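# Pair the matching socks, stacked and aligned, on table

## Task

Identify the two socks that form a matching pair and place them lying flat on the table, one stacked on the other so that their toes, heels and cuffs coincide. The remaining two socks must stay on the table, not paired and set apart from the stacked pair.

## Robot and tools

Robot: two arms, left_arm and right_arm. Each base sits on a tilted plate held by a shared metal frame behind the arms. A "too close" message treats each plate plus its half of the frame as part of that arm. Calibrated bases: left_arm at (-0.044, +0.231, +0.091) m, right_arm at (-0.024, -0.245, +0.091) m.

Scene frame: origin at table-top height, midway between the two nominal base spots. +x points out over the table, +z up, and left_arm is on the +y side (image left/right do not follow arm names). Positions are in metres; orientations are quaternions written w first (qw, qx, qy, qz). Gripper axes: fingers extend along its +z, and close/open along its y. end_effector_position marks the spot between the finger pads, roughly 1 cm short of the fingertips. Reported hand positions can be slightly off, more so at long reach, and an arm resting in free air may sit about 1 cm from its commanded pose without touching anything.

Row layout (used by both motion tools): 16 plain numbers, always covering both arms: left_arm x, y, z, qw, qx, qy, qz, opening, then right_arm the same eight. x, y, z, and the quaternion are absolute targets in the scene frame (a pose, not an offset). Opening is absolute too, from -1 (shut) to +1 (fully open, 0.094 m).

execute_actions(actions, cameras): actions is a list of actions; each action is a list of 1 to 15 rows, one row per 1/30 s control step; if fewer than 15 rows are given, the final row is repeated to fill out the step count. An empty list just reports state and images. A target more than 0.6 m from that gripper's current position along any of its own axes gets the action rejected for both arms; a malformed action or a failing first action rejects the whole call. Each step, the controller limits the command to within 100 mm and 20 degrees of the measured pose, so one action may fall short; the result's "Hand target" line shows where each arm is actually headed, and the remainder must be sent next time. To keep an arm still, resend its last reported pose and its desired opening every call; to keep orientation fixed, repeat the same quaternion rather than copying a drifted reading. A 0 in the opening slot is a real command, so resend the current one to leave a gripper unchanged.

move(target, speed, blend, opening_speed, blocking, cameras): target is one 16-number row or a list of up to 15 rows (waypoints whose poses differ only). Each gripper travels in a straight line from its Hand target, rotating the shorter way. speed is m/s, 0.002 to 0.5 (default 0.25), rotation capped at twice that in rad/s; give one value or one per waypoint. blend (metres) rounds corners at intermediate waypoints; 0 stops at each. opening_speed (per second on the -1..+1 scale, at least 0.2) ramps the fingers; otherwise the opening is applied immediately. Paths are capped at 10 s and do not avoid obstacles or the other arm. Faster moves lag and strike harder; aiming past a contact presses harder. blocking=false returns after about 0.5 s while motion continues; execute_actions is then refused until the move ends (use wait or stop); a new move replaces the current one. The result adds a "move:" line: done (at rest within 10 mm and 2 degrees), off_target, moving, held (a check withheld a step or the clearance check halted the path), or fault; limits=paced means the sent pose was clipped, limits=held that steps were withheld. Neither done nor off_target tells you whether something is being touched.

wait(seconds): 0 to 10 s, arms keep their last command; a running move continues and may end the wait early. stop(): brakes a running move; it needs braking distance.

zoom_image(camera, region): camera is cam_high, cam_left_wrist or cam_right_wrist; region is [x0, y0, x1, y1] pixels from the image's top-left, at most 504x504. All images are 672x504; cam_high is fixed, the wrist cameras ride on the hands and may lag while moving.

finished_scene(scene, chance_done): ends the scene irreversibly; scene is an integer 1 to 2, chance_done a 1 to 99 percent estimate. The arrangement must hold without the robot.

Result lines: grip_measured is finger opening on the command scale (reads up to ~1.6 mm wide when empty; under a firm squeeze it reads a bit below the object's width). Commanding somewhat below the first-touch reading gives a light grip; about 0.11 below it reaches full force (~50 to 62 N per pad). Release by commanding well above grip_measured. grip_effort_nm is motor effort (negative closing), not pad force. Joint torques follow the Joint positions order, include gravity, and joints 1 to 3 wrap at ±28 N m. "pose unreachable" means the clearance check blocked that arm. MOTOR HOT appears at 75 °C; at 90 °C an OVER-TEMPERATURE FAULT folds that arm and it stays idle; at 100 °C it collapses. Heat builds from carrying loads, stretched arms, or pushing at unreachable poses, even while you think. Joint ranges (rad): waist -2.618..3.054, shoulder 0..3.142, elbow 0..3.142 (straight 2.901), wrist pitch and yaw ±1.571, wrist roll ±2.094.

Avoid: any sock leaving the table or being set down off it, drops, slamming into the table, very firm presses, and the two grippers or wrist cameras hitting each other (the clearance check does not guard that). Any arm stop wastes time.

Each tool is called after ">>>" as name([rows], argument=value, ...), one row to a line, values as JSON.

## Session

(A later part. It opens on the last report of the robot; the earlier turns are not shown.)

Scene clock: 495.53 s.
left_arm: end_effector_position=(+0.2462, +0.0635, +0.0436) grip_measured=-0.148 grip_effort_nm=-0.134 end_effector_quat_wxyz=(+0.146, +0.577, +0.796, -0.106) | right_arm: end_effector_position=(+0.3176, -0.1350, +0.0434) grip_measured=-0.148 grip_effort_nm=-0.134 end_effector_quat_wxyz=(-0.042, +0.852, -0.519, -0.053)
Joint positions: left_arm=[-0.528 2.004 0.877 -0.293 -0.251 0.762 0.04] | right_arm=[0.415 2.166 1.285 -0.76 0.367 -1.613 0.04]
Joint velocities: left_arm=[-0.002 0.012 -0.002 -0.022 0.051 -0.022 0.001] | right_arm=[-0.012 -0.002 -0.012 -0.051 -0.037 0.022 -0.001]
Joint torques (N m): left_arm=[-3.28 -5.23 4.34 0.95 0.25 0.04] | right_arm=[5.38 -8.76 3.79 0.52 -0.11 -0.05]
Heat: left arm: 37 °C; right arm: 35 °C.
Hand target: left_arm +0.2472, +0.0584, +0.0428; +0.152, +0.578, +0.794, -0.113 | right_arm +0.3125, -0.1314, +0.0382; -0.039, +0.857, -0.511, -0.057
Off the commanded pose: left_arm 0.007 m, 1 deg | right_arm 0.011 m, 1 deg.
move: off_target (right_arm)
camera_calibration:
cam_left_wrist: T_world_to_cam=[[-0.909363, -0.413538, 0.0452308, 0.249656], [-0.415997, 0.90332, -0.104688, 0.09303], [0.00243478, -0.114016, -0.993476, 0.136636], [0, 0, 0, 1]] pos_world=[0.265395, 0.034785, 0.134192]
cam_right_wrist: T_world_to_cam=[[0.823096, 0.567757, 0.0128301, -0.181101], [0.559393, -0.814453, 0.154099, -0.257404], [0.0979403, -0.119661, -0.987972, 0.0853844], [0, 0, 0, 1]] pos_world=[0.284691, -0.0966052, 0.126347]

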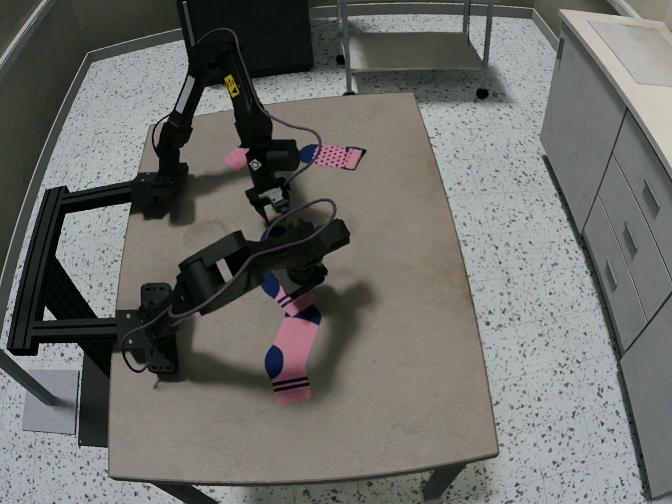

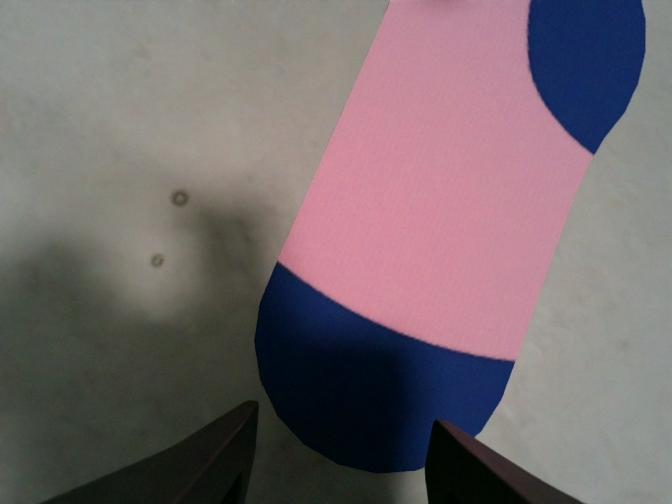

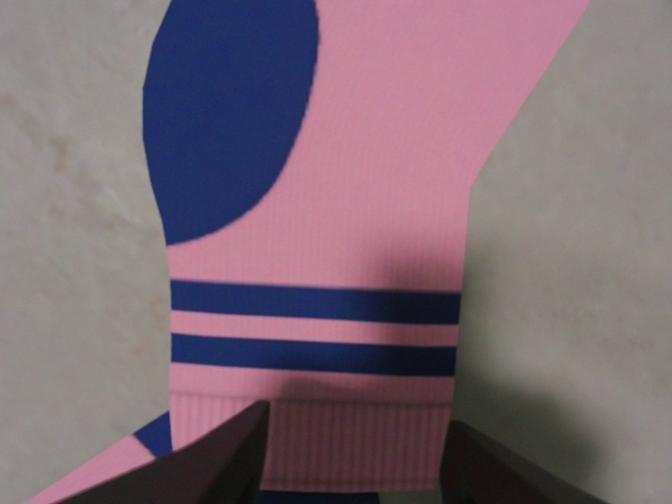

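>>> move(target=[0.243,0.055,-0.006,0.151,0.578,0.795,-0.11,-0.15,0.300,-0.146,-0.011,0.036,-0.857,0.515,0.06,-0.15], speed=0.03, cameras=["cam_left_wrist","cam_right_wrist"])

>>> move(target=[0.243,0.055,-0.006,0.151,0.578,0.795,-0.11,-1,0.300,-0.146,-0.011,0.036,-0.857,0.515,0.06,-1], opening_speed=0.6, cameras=["cam_left_wrist","cam_right_wrist"])

Scene clock: 517.90 s.
left_arm: end_effector_position=(+0.2494, +0.0516, +0.0095) grip_measured=-0.148 grip_effort_nm=-0.134 end_effector_quat_wxyz=(+0.167, +0.574, +0.793, -0.116) | right_arm: end_effector_position=(+0.3114, -0.1422, +0.0160) grip_measured=-0.148 grip_effort_nm=-0.125 end_effector_quat_wxyz=(-0.051, +0.856, -0.512, -0.051)
Joint positions: left_arm=[-0.483 2.114 0.834 -0.089 -0.218 0.817 0.04] | right_arm=[0.364 2.171 1.188 -0.622 0.362 -1.69 0.04]
Joint velocities: left_arm=[-0.012 0.022 0.002 -0.037 -0.007 -0.051 0] | right_arm=[-0.007 0.002 0.007 0.037 -0.022 0.007 0]
Joint torques (N m): left_arm=[-2.56 -3.85 2.44 1.01 0 0.01] | right_arm=[2.37 -5.98 1.39 1.13 0 -0.12]
Heat: left arm: 36 °C; right arm: 36 °C.
Hand target: left_arm +0.2417, +0.0557, -0.0046; +0.151, +0.578, +0.794, -0.111 | right_arm +0.2990, -0.1467, -0.0094; -0.034, +0.855, -0.514, -0.060
Off the commanded pose: left_arm 0.017 m, 2 deg | right_arm 0.030 m, 2 deg.
move: off_target (left_arm, right_arm)
camera_calibration:
cam_left_wrist: T_world_to_cam=[[-0.908919, -0.414916, 0.0413587, 0.249168], [-0.416191, 0.896673, -0.150869, 0.102302], [0.0255126, -0.15434, -0.987688, 0.0976522], [0, 0, 0, 1]] pos_world=[0.266559, 0.0267242, 0.101579]
cam_right_wrist: T_world_to_cam=[[0.814248, 0.57967, 0.0313496, -0.167389], [0.569548, -0.808145, 0.150052, -0.257742], [0.112316, -0.104325, -0.988181, 0.0556964], [0, 0, 0, 1]] pos_world=[0.276837, -0.105452, 0.0989605]
Images, in order (width x height): cam_left_wrist 672x504, cam_right_wrist 672x504.

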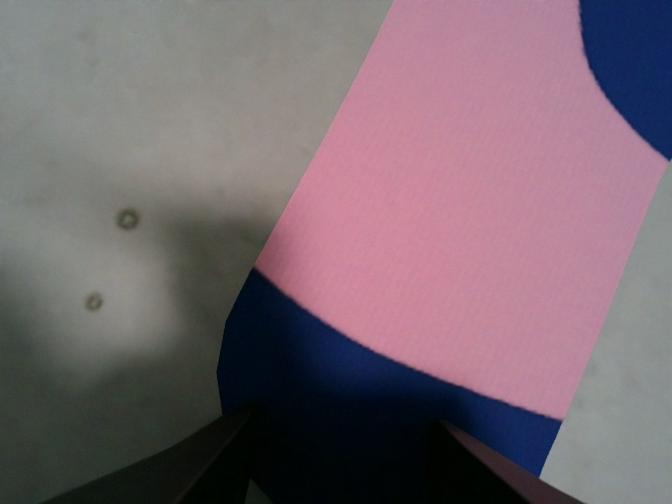

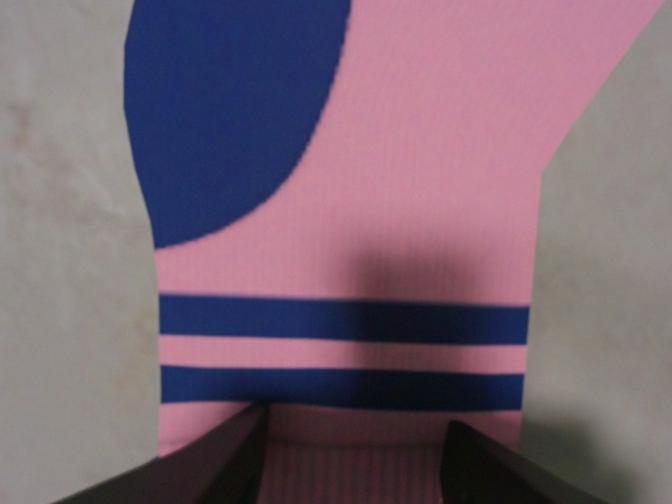

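Scene clock: 519.53 s.
left_arm: end_effector_position=(+0.2510, +0.0469, +0.0100) grip_measured=-0.986 grip_effort_nm=-0.789 end_effector_quat_wxyz=(+0.176, +0.573, +0.791, -0.122) | right_arm: end_effector_position=(+0.3096, -0.1406, +0.0160) grip_measured=-0.972 grip_effort_nm=-0.999 end_effector_quat_wxyz=(-0.055, +0.857, -0.510, -0.056)
Joint positions: left_arm=[-0.483 2.12 0.833 -0.067 -0.2 0.82 0.001] | right_arm=[0.364 2.169 1.182 -0.619 0.351 -1.695 0.001]
Joint velocities: left_arm=[-0.002 -0.007 0.002 0.022 -0.007 0.051 0] | right_arm=[0.027 0.017 -0.007 -0.022 0.022 -0.066 -0.002]
Joint torques (N m): left_arm=[-2.39 -4.01 2.82 0.77 -0.12 0.02] | right_arm=[2.39 -5.83 1.68 1.11 0.1 -0.09]
Heat: left arm: 36 °C; right arm: 36 °C.
Hand target: left_arm +0.2425, +0.0554, -0.0049; +0.151, +0.578, +0.794, -0.110 | right_arm +0.2988, -0.1465, -0.0092; -0.035, +0.855, -0.513, -0.060
Off the commanded pose: left_arm 0.020 m, 3 deg | right_arm 0.029 m, 2 deg.
move: off_target (left_arm, right_arm)
camera_calibration:
cam_left_wrist: T_world_to_cam=[[-0.9093, -0.413763, 0.0444272, 0.248698], [-0.414906, 0.893201, -0.173333, 0.107301], [0.0320365, -0.176045, -0.983861, 0.0967392], [0, 0, 0, 1]] pos_world=[0.267562, 0.0240907, 0.102728]
cam_right_wrist: T_world_to_cam=[[0.81149, 0.583306, 0.0351876, -0.165575], [0.573975, -0.806919, 0.139404, -0.256457], [0.109708, -0.0929278, -0.98961, 0.0585378], [0, 0, 0, 1]] pos_world=[0.27514, -0.104919, 0.0995068]
Images, in order (width x height): cam_left_wrist 672x504, cam_right_wrist 672x504.

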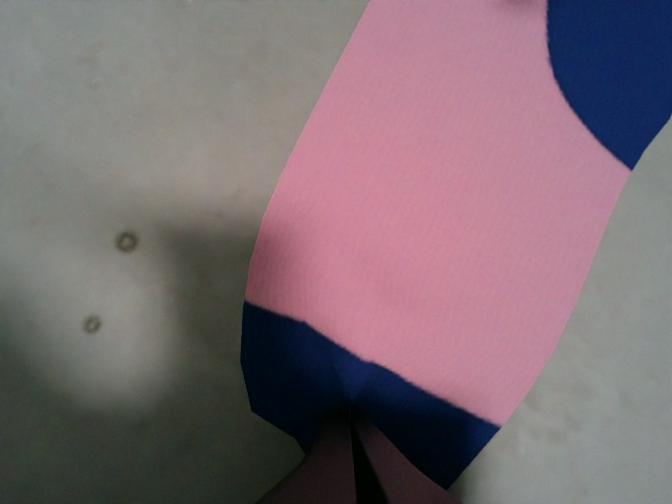

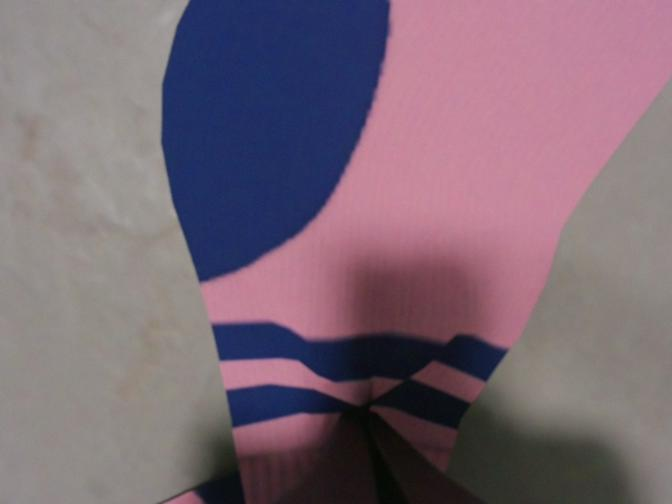

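>>> move(target=[0.243,0.055,0.1,0.151,0.578,0.795,-0.11,-1,0.300,-0.146,0.1,0.036,-0.857,0.515,0.06,-1], speed=0.1)

Scene clock: 530.43 s.
left_arm: end_effector_position=(+0.2381, +0.0585, +0.0822) grip_measured=-0.986 grip_effort_nm=-0.755 end_effector_quat_wxyz=(+0.131, +0.578, +0.798, -0.110) | right_arm: end_effector_position=(+0.2941, -0.1471, +0.0856) grip_measured=-0.975 grip_effort_nm=-1.043 end_effector_quat_wxyz=(-0.025, +0.856, -0.512, -0.066)
Joint positions: left_arm=[-0.61 1.938 0.953 -0.487 -0.257 0.666 0.001] | right_arm=[0.47 2.052 1.282 -0.936 0.358 -1.552 0.001]
Joint velocities: left_arm=[-0.007 -0.002 -0.002 -0.051 -0.007 0.022 0] | right_arm=[-0.012 -0.012 -0.007 0.022 -0.022 0.007 0]
Joint torques (N m): left_arm=[-4.46 -8.1 6.8 0.52 0.07 -0.09] | right_arm=[5.91 -11.12 6.65 0.02 -0.12 0.06]
Heat: left arm: 35 °C; right arm: 35 °C.
Hand target: left_arm +0.2444, +0.0549, +0.0987; +0.150, +0.578, +0.795, -0.108 | right_arm +0.2991, -0.1458, +0.1003; -0.038, +0.855, -0.514, -0.060
Off the commanded pose: left_arm 0.019 m, 2 deg | right_arm 0.016 m, 1 deg.
move: off_target (left_arm, right_arm)
camera_calibration:
cam_left_wrist: T_world_to_cam=[[-0.909358, -0.41087, 0.0652182, 0.236679], [-0.41527, 0.905878, -0.0832845, 0.0960721], [-0.0248607, -0.102819, -0.994389, 0.180308], [0, 0, 0, 1]] pos_world=[0.259604, 0.0287535, 0.171862]
cam_right_wrist: T_world_to_cam=[[0.812373, 0.582517, -0.0269026, -0.146654], [0.579765, -0.801861, 0.144539, -0.26389], [0.0626245, -0.133017, -0.989133, 0.136477], [0, 0, 0, 1]] pos_world=[0.263586, -0.108021, 0.169191]

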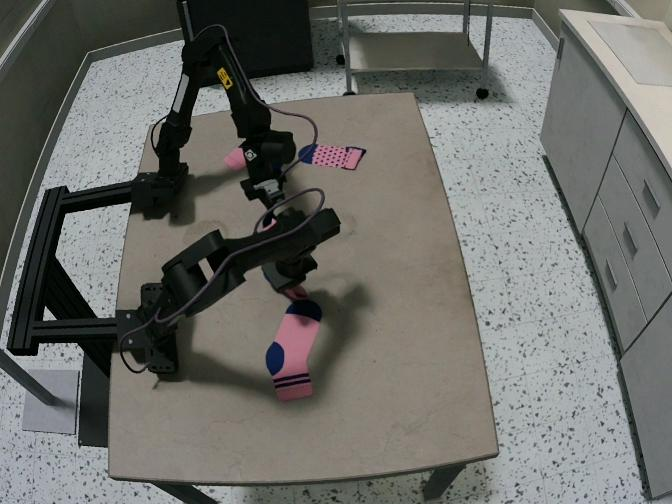

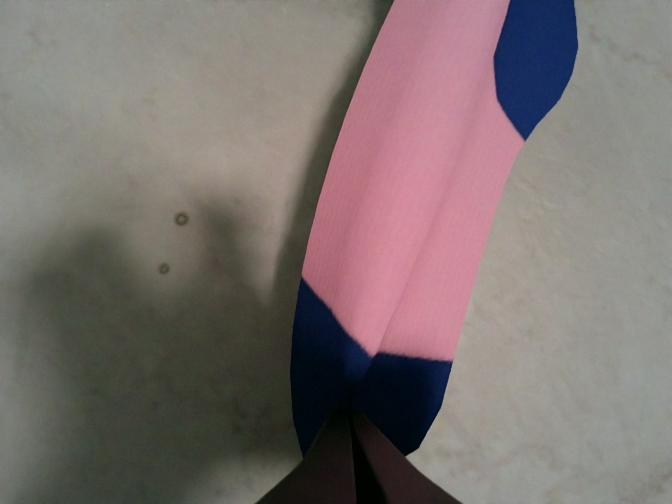

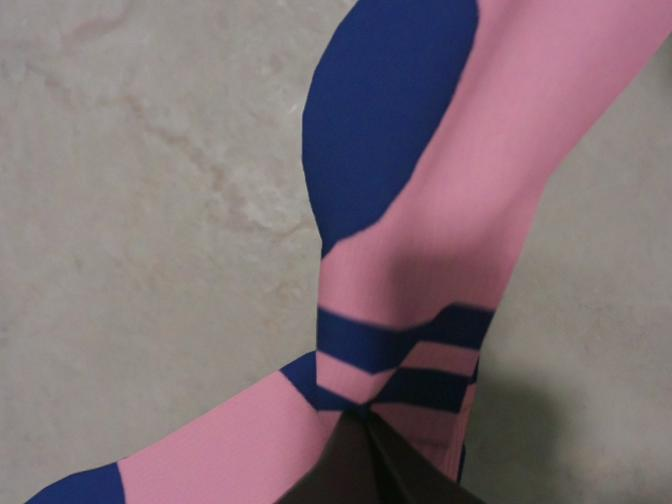

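>>> move([
  [0.2995,-0.1825,0.1,0.123,0.742,0.644,-0.141,-1,0.264,-0.384,0.1,0.048,-0.725,0.688,0.051,-1],
  [0.2995,-0.1825,0.05,0.123,0.742,0.644,-0.141,-1,0.264,-0.384,0.05,0.048,-0.725,0.688,0.051,-1],
], speed=0.12)

Scene clock: 536.10 s.
left_arm: end_effector_position=(+0.3007, -0.1786, +0.0537) grip_measured=-0.986 grip_effort_nm=-0.759 end_effector_quat_wxyz=(+0.121, +0.740, +0.647, -0.136) | right_arm: end_effector_position=(+0.2657, -0.3925, +0.0559) grip_measured=-0.976 grip_effort_nm=-1.048 end_effector_quat_wxyz=(-0.041, +0.721, -0.690, -0.043)
Joint positions: left_arm=[-0.801 2.951 2.321 -0.962 -0.159 0.882 0.001] | right_arm=[-0.274 1.56 1.022 -0.8 0.32 -1.929 0.001]
Joint velocities: left_arm=[-0.002 -0.012 0.017 -0.022 -0.066 -0.051 0] | right_arm=[-0.012 -0.002 -0.007 -0.066 -0.007 -0.11 0]
Joint torques (N m): left_arm=[-4.88 -10.54 5.42 0.89 0.2 0.03] | right_arm=[2.35 -6.72 3.73 0.42 -0.12 -0.05]
Heat: left arm: 36 °C; right arm: 36 °C.
Hand target: left_arm +0.2983, -0.1821, +0.0476; +0.121, +0.742, +0.645, -0.139 | right_arm +0.2624, -0.3889, +0.0497; -0.039, +0.724, -0.687, -0.051
Off the commanded pose: left_arm 0.006 m, 1 deg | right_arm 0.011 m, 1 deg.
move: off_target (right_arm)
camera_calibration:
cam_left_wrist: T_world_to_cam=[[-0.998851, 0.0229064, 0.0420993, 0.303717], [0.0182201, 0.993929, -0.108509, 0.221207], [-0.0443292, -0.107617, -0.993204, 0.134063], [0, 0, 0, 1]] pos_world=[0.305281, -0.212394, 0.144369]
cam_right_wrist: T_world_to_cam=[[0.985345, 0.170439, -0.00679515, -0.190255], [0.16916, -0.971277, 0.167351, -0.398602], [0.0219231, -0.166048, -0.985874, 0.0739034], [0, 0, 0, 1]] pos_world=[0.253274, -0.342454, 0.138273]

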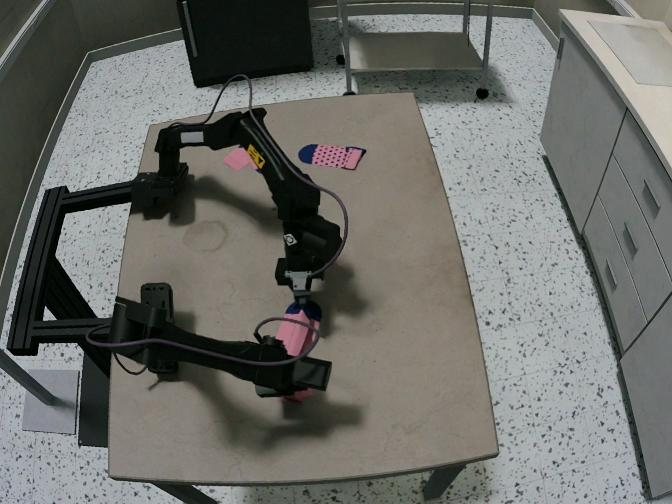

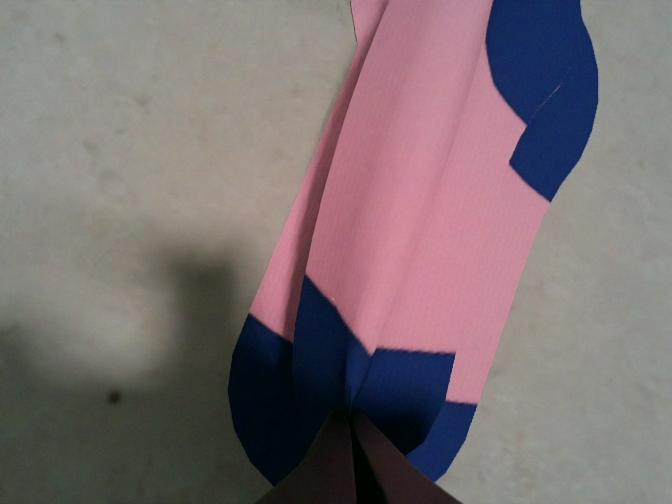

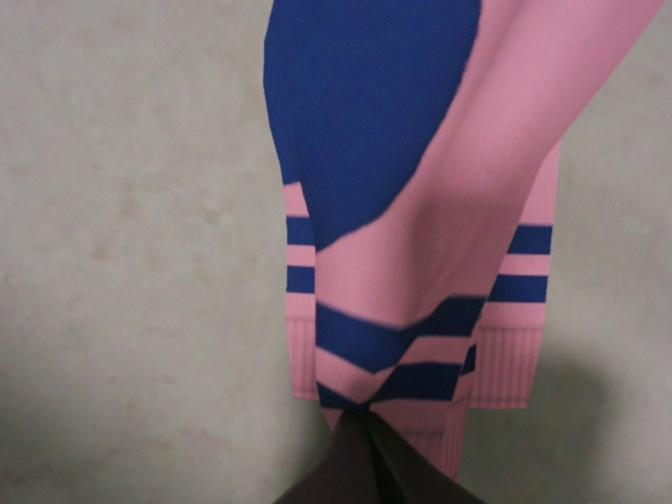

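>>> move(target=[0.2995,-0.1715,0.022,0.123,0.742,0.644,-0.141,-1,0.269,-0.369,0.015,0.048,-0.725,0.688,0.051,-1], speed=0.06)

Scene clock: 556.77 s.
left_arm: end_effector_position=(+0.2928, -0.1689, +0.0151) grip_measured=-0.986 grip_effort_nm=-0.759 end_effector_quat_wxyz=(+0.108, +0.745, +0.643, -0.139) | right_arm: end_effector_position=(+0.2733, -0.3766, +0.0211) grip_measured=-0.976 grip_effort_nm=-1.048 end_effector_quat_wxyz=(-0.047, +0.720, -0.692, -0.040)
Joint positions: left_arm=[-0.766 2.951 2.186 -0.849 -0.155 0.92 0.001] | right_arm=[-0.274 1.652 0.959 -0.634 0.312 -1.93 0.001]
Joint velocities: left_arm=[0.002 -0.002 -0.007 0.081 -0.022 -0.007 -0.001] | right_arm=[0.012 0.007 0.022 0.007 0.007 -0.037 0]
Joint torques (N m): left_arm=[-4.75 -12.81 4.6 0.86 0.19 -0.02] | right_arm=[3.11 -6.69 3.18 0.46 -0.18 -0.02]
Heat: left arm: 38 °C; right arm: 35 °C.
Hand target: left_arm +0.2990, -0.1710, +0.0222; +0.123, +0.742, +0.644, -0.141 | right_arm +0.2693, -0.3690, +0.0148; -0.048, +0.724, -0.687, -0.051
Off the commanded pose: left_arm 0.010 m, 2 deg | right_arm 0.011 m, 1 deg.
move: off_target (right_arm)
camera_calibration:
cam_left_wrist: T_world_to_cam=[[-0.997457, 0.0378233, 0.0604077, 0.299063], [0.0320601, 0.995086, -0.0936787, 0.203485], [-0.0636541, -0.0915038, -0.993768, 0.104791], [0, 0, 0, 1]] pos_world=[0.298449, -0.204208, 0.105134]
cam_right_wrist: T_world_to_cam=[[0.9861, 0.166026, 0.00644561, -0.202875], [0.162688, -0.972703, 0.165475, -0.37735], [0.0337428, -0.162127, -0.986193, 0.0402551], [0, 0, 0, 1]] pos_world=[0.260087, -0.326841, 0.103449]

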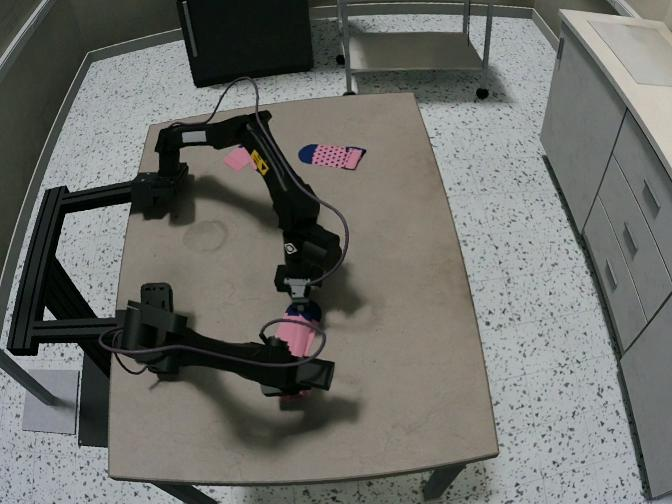

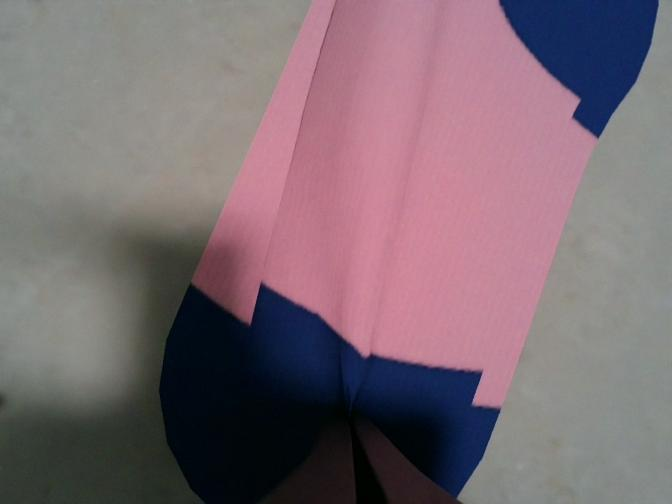

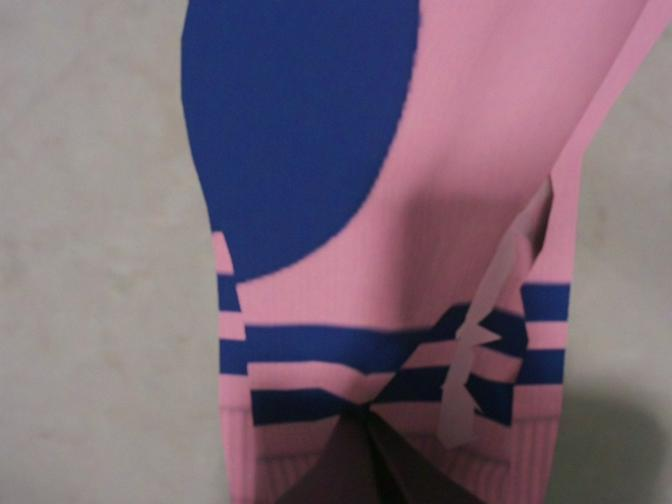

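>>> move(target=[0.3065,-0.1625,0.022,0.123,0.742,0.644,-0.141,-1,0.272,-0.359,0.015,0.048,-0.725,0.688,0.051,-1], speed=0.05)

>>> move(target=[0.3065,-0.1625,-0.003,0.123,0.742,0.644,-0.141,-1,0.272,-0.359,-0.005,0.048,-0.725,0.688,0.051,-1], speed=0.03)

Scene clock: 563.17 s.
left_arm: end_effector_position=(+0.2933, -0.1684, +0.0138) grip_measured=-0.986 grip_effort_nm=-0.759 end_effector_quat_wxyz=(+0.109, +0.748, +0.638, -0.149) | right_arm: end_effector_position=(+0.2771, -0.3696, +0.0216) grip_measured=-0.976 grip_effort_nm=-1.048 end_effector_quat_wxyz=(-0.050, +0.719, -0.692, -0.039)
Joint positions: left_arm=[-0.756 2.95 2.184 -0.847 -0.134 0.94 0.001] | right_arm=[-0.252 1.661 0.959 -0.626 0.312 -1.907 0.001]
Joint velocities: left_arm=[-0.022 -0.017 0.002 -0.022 -0.037 0.051 0] | right_arm=[0.002 -0.002 -0.017 0.022 0.037 -0.022 0]
Joint torques (N m): left_arm=[-3.93 -13.79 3.99 0.81 0.01 0.11] | right_arm=[4.1 -6.5 2.86 0.47 -0.11 0.12]
Heat: left arm: 39 °C; right arm: 35 °C.
Hand target: left_arm +0.3063, -0.1629, +0.0218; +0.122, +0.742, +0.644, -0.141 | right_arm +0.2720, -0.3591, +0.0152; -0.048, +0.724, -0.687, -0.051
Off the commanded pose: left_arm 0.017 m, 2 deg | right_arm 0.013 m, 2 deg.
move: off_target (left_arm, right_arm)
camera_calibration:
cam_left_wrist: T_world_to_cam=[[-0.996116, 0.0519776, 0.0710729, 0.30144], [0.0440277, 0.993047, -0.109176, 0.199162], [-0.0762534, -0.105623, -0.991478, 0.104909], [0, 0, 0, 1]] pos_world=[0.299501, -0.202364, 0.104334]
cam_right_wrist: T_world_to_cam=[[0.986412, 0.163771, 0.0130527, -0.208891], [0.159501, -0.973671, 0.162862, -0.370635], [0.0393812, -0.158567, -0.986562, 0.0414932], [0, 0, 0, 1]] pos_world=[0.263535, -0.320087, 0.104025]

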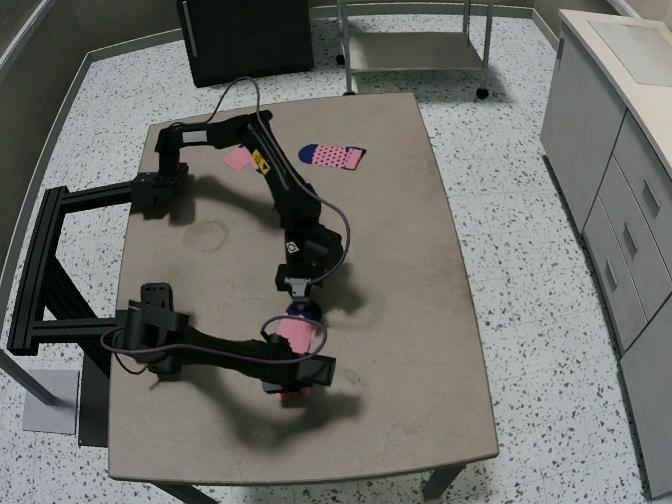

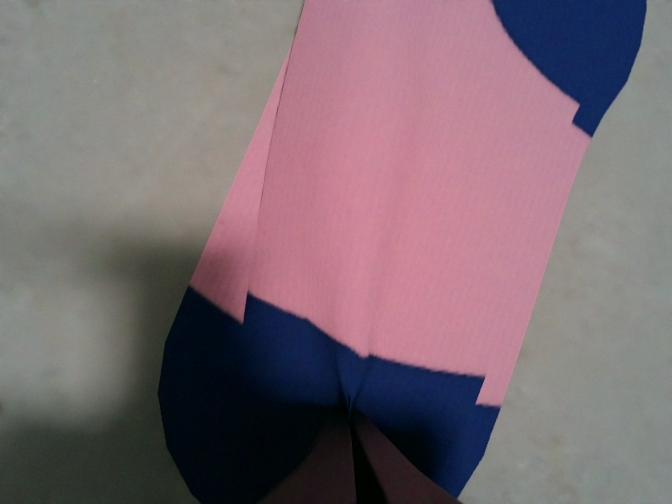

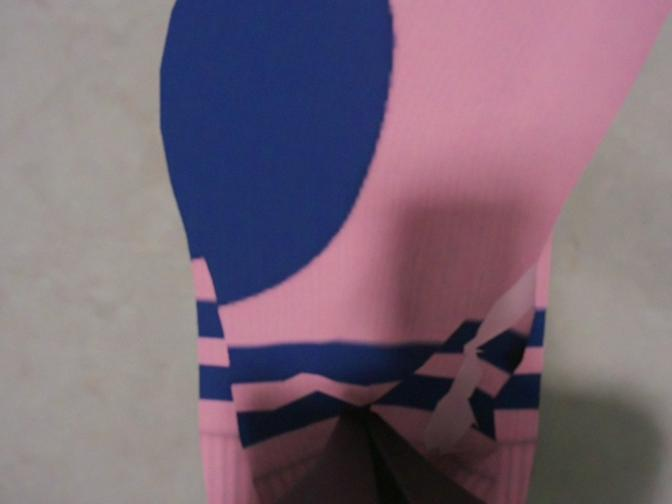

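Scene clock: 564.33 s.
left_arm: end_effector_position=(+0.2961, -0.1715, +0.0125) grip_measured=-0.986 grip_effort_nm=-0.755 end_effector_quat_wxyz=(+0.122, +0.747, +0.633, -0.160) | right_arm: end_effector_position=(+0.2768, -0.3678, +0.0171) grip_measured=-0.976 grip_effort_nm=-1.048 end_effector_quat_wxyz=(-0.050, +0.723, -0.688, -0.038)
Joint positions: left_arm=[-0.746 2.945 2.165 -0.809 -0.109 0.961 0.001] | right_arm=[-0.252 1.671 0.948 -0.605 0.313 -1.919 0.001]
Joint velocities: left_arm=[-0.007 -0.002 -0.022 -0.007 -0.007 -0.007 0] | right_arm=[0.017 -0.022 -0.007 -0.022 0.007 -0.007 0]
Joint torques (N m): left_arm=[-3.28 -11.15 3.06 1.1 -0.2 0.09] | right_arm=[1.85 -3.66 1.96 1.12 -0.18 -0.08]
Heat: left arm: 39 °C; right arm: 35 °C.
Hand target: left_arm +0.3057, -0.1623, -0.0023; +0.122, +0.742, +0.644, -0.142 | right_arm +0.2707, -0.3591, -0.0033; -0.047, +0.724, -0.687, -0.051
Off the commanded pose: left_arm 0.021 m, 3 deg | right_arm 0.024 m, 1 deg.
move: off_target (left_arm, right_arm)
camera_calibration:
cam_left_wrist: T_world_to_cam=[[-0.995894, 0.0593571, 0.0683456, 0.305689], [0.0490529, 0.988412, -0.143649, 0.200145], [-0.0760802, -0.139707, -0.987266, 0.0974993], [0, 0, 0, 1]] pos_world=[0.302034, -0.202349, 0.104116]
cam_right_wrist: T_world_to_cam=[[0.984571, 0.174392, 0.0143869, -0.204376], [0.169712, -0.971704, 0.164284, -0.370176], [0.0426296, -0.159307, -0.986308, 0.0362512], [0, 0, 0, 1]] pos_world=[0.262501, -0.318285, 0.0995091]

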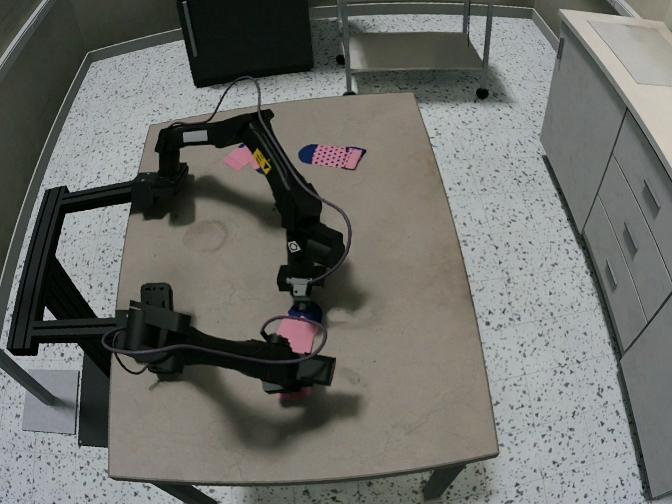

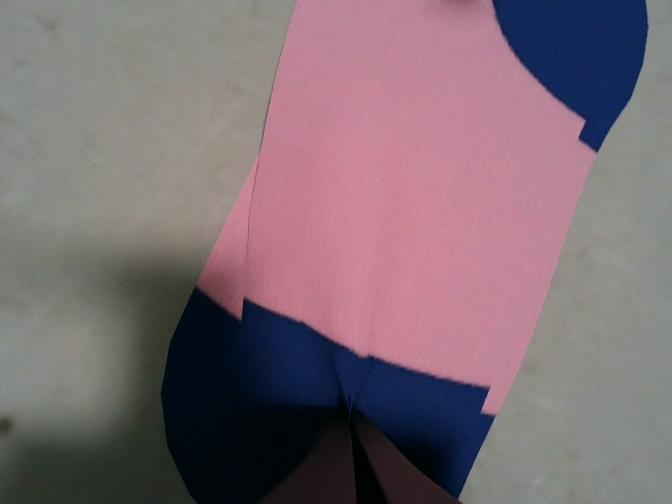

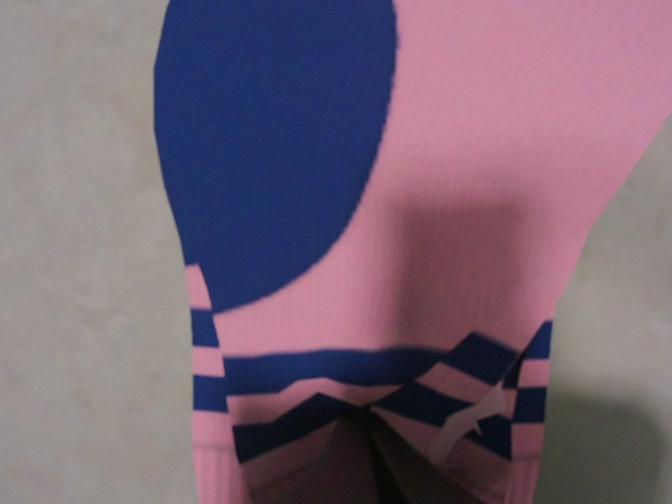

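>>> move([
  [0.303,-0.165,0.035,0.123,0.742,0.644,-0.141,-1,0.271,-0.359,0.03,0.048,-0.725,0.688,0.051,-1],
  [0.309,-0.155,0.035,0.123,0.742,0.644,-0.141,-1,0.271,-0.349,0.03,0.048,-0.725,0.688,0.051,-1],
  [0.309,-0.155,0.004,0.123,0.742,0.644,-0.141,-1,0.271,-0.349,0.003,0.048,-0.725,0.688,0.051,-1],
], speed=0.04)

Scene clock: 571.70 s.
left_arm: end_effector_position=(+0.2988, -0.1646, +0.0129) grip_measured=-0.986 grip_effort_nm=-0.759 end_effector_quat_wxyz=(+0.122, +0.747, +0.635, -0.157) | right_arm: end_effector_position=(+0.2755, -0.3545, +0.0178) grip_measured=-0.976 grip_effort_nm=-1.053 end_effector_quat_wxyz=(-0.050, +0.722, -0.688, -0.042)
Joint positions: left_arm=[-0.736 2.922 2.133 -0.799 -0.115 0.968 0.001] | right_arm=[-0.215 1.676 0.932 -0.602 0.318 -1.878 0.001]
Joint velocities: left_arm=[-0.007 -0.017 -0.002 0.007 -0.066 0.007 0] | right_arm=[0.017 -0.017 0.007 -0.022 0.022 0.022 0]
Joint torques (N m): left_arm=[-3.33 -11.75 3.38 0.96 -0.12 0.03] | right_arm=[2.17 -5.01 2.4 0.89 -0.15 -0.08]
Heat: left arm: 40 °C; right arm: 35 °C.
Hand target: left_arm +0.3086, -0.1551, +0.0043; +0.122, +0.742, +0.644, -0.142 | right_arm +0.2706, -0.3488, +0.0037; -0.048, +0.724, -0.687, -0.051
Off the commanded pose: left_arm 0.017 m, 2 deg | right_arm 0.016 m, 1 deg.
move: off_target (left_arm, right_arm)
camera_calibration:
cam_left_wrist: T_world_to_cam=[[-0.996259, 0.0555056, 0.0662284, 0.30747], [0.0458277, 0.989144, -0.13962, 0.194275], [-0.0732591, -0.136062, -0.987988, 0.0989209], [0, 0, 0, 1]] pos_world=[0.304664, -0.195773, 0.104494]
cam_right_wrist: T_world_to_cam=[[0.984567, 0.174721, 0.0100102, -0.205212], [0.170976, -0.97252, 0.158027, -0.357752], [0.0373457, -0.153877, -0.987384, 0.0425011], [0, 0, 0, 1]] pos_world=[0.261625, -0.305526, 0.100554]

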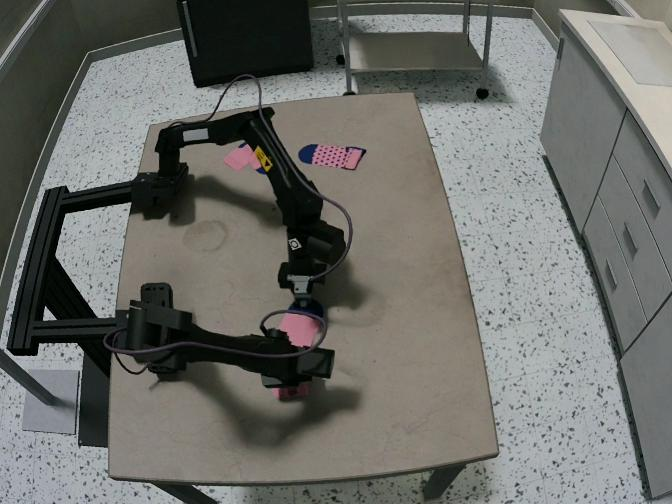

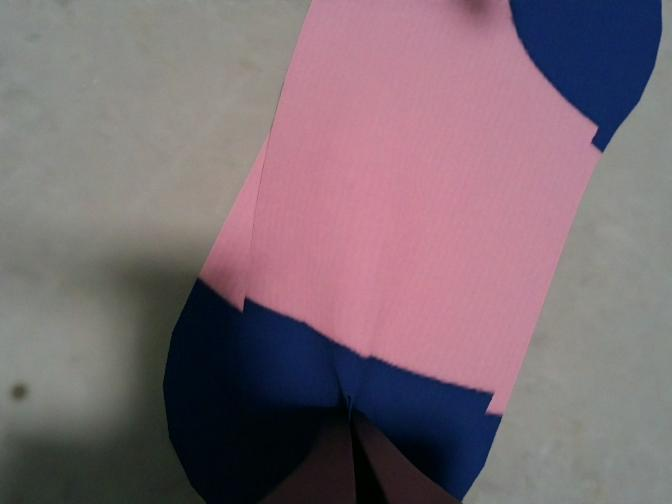

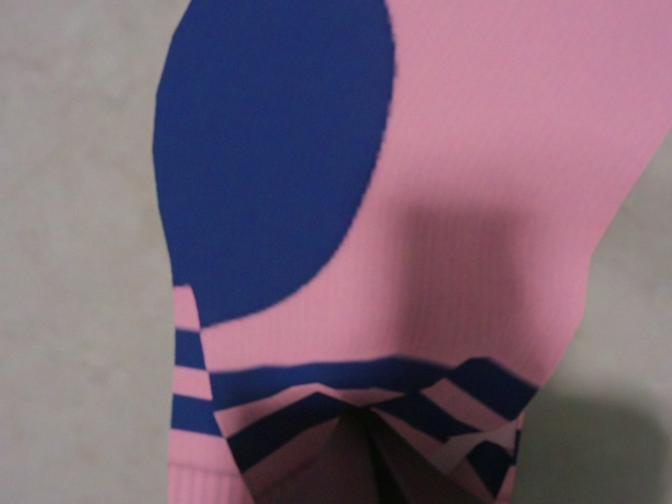

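>>> move(target=[0.309,-0.155,0.004,0.123,0.742,0.644,-0.141,0,0.271,-0.349,0.003,0.048,-0.725,0.688,0.051,0], opening_speed=0.8, cameras=[])

>>> move([
  [0.303,-0.155,0.1,0.123,0.742,0.644,-0.141,0,0.271,-0.349,0.1,0.048,-0.725,0.688,0.051,0],
  [0.2,0.42,0.3,0.2,0,0.98,0,0,0.33,-0.38,0.32,0.07,-0.7,0.7,0.07,0],
], speed=[0.08,0.25])

Scene clock: 577.10 s.
left_arm: end_effector_position=(+0.3163, -0.1682, +0.0129) grip_measured=-0.003 grip_effort_nm=0.129 end_effector_quat_wxyz=(+0.149, +0.735, +0.645, -0.146) | right_arm: end_effector_position=(+0.2932, -0.3542, +0.0187) grip_measured=-0.003 grip_effort_nm=0.125 end_effector_quat_wxyz=(-0.078, +0.713, -0.696, -0.020)
Joint positions: left_arm=[-0.724 2.921 2.133 -0.736 -0.133 0.969 0.047] | right_arm=[-0.215 1.676 0.932 -0.532 0.289 -1.879 0.047]
Joint velocities: left_arm=[0.012 -0.002 -0.017 -0.022 0.051 -0.022 0] | right_arm=[-0.007 -0.022 -0.017 -0.022 0.022 0.007 0]
Joint torques (N m): left_arm=[-4.34 -11.56 3.54 0.39 -0.01 0.06] | right_arm=[2.22 -5.22 2.69 0.16 0.14 -0.08]
Heat: left arm: 42 °C; right arm: 35 °C.
Hand target: left_arm +0.3090, -0.1556, +0.0041; +0.123, +0.742, +0.644, -0.141 | right_arm +0.2710, -0.3491, +0.0043; -0.048, +0.724, -0.686, -0.051
Off the commanded pose: left_arm 0.018 m, 3 deg | right_arm 0.028 m, 5 deg.
move: off_target (left_arm, right_arm)
No camera images: "cameras" was empty.

Scene clock: 582.47 s.
left_arm: end_effector_position=(+0.2142, +0.4123, +0.2968) grip_measured=-0.002 grip_effort_nm=0.105 end_effector_quat_wxyz=(+0.195, +0.002, +0.981, -0.005) | right_arm: end_effector_position=(+0.3314, -0.3781, +0.3071) grip_measured=-0.002 grip_effort_nm=0.095 end_effector_quat_wxyz=(-0.160, +0.689, -0.707, +0.021)
Joint positions: left_arm=[-0.1 1.052 1.442 -1.422 -0.491 0.106 0.047] | right_arm=[0.164 1.569 1.905 -1.547 0.335 -1.517 0.047]
Joint velocities: left_arm=[-0.007 -0.007 -0.002 -0.066 -0.022 -0.037 0] | right_arm=[0.007 0.007 -0.012 -0.022 -0.051 0.007 0]
Joint torques (N m): left_arm=[-0.32 -2.02 6.87 0.8 0.13 0] | right_arm=[4.19 -8.1 7.01 0.66 -0.21 0.08]
Heat: left arm: 41 °C; right arm: 35 °C.
Hand target: left_arm +0.2119, +0.4153, +0.3027; +0.202, +0.000, +0.979, -0.008 | right_arm +0.3266, -0.3790, +0.3204; -0.176, +0.685, -0.706, +0.025
Off the commanded pose: left_arm 0.016 m, 1 deg | right_arm 0.013 m, 15 deg.
joint sent to its limit (right arm) — joint 4 (wrist pitch), lower limit. The joint targets are off in position and orientation.
move: off_target (left_arm, right_arm)
camera_calibration:
cam_left_wrist: T_world_to_cam=[[0.103451, -0.992979, 0.057369, 0.371736], [-0.985007, -0.110285, -0.132661, 0.339166], [0.138056, -0.0427849, -0.9895, 0.368411], [0, 0, 0, 1]] pos_world=[0.244763, 0.422293, 0.38821]
cam_right_wrist: T_world_to_cam=[[0.964102, 0.0773265, 0.254024, -0.364045], [0.0502055, -0.992487, 0.111574, -0.389188], [0.260743, -0.0948151, -0.960741, 0.262522], [0, 0, 0, 1]] pos_world=[0.302065, -0.333223, 0.388114]

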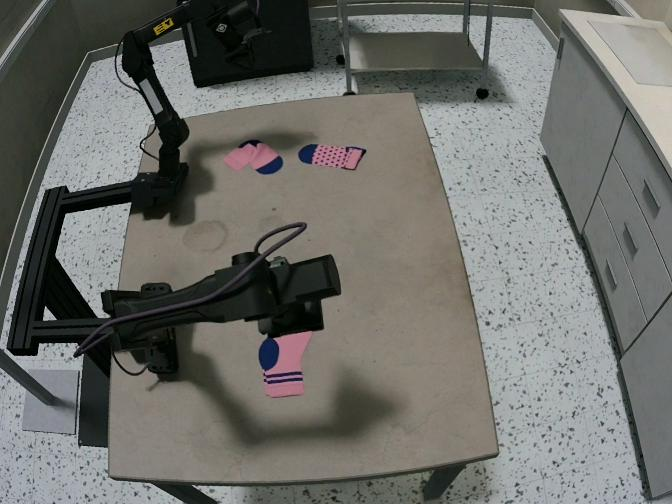

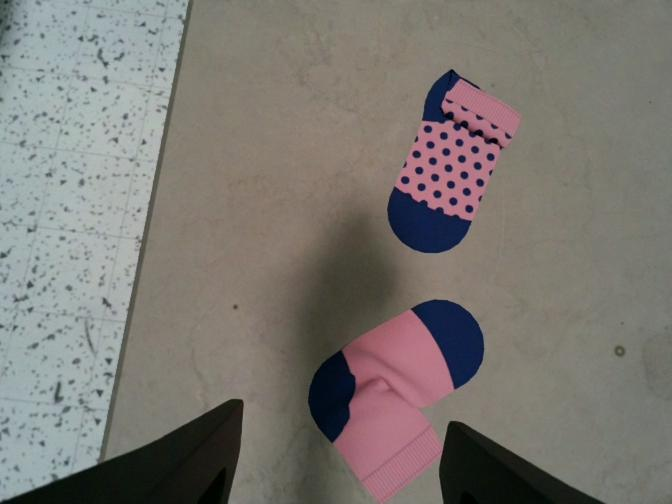

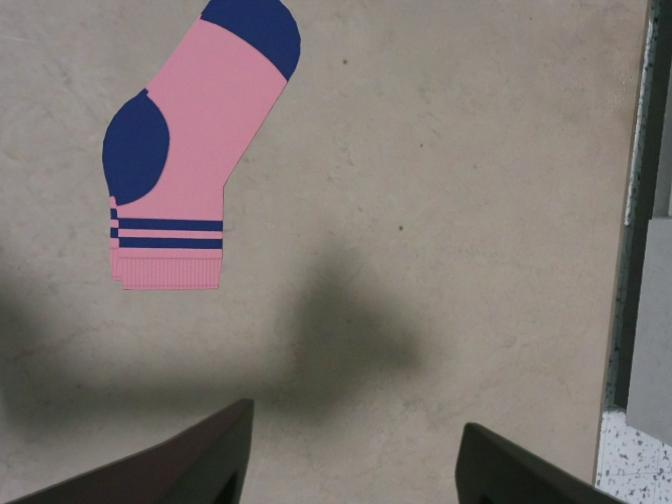

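>>> zoom_image(camera="cam_right_wrist", region=[60, 0, 360, 310])

Scaled by 1.626.

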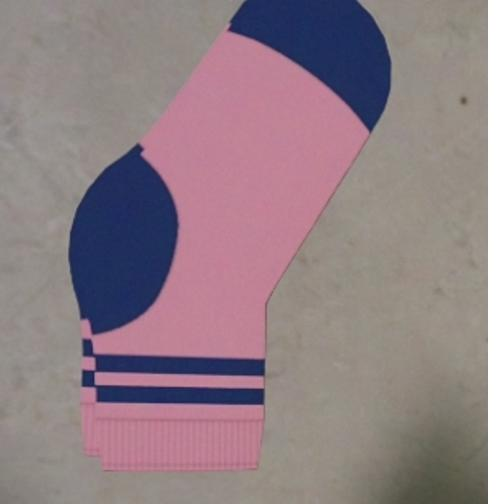

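>>> finished_scene(scene=2, chance_done=88)

The scene is finished: the task was done.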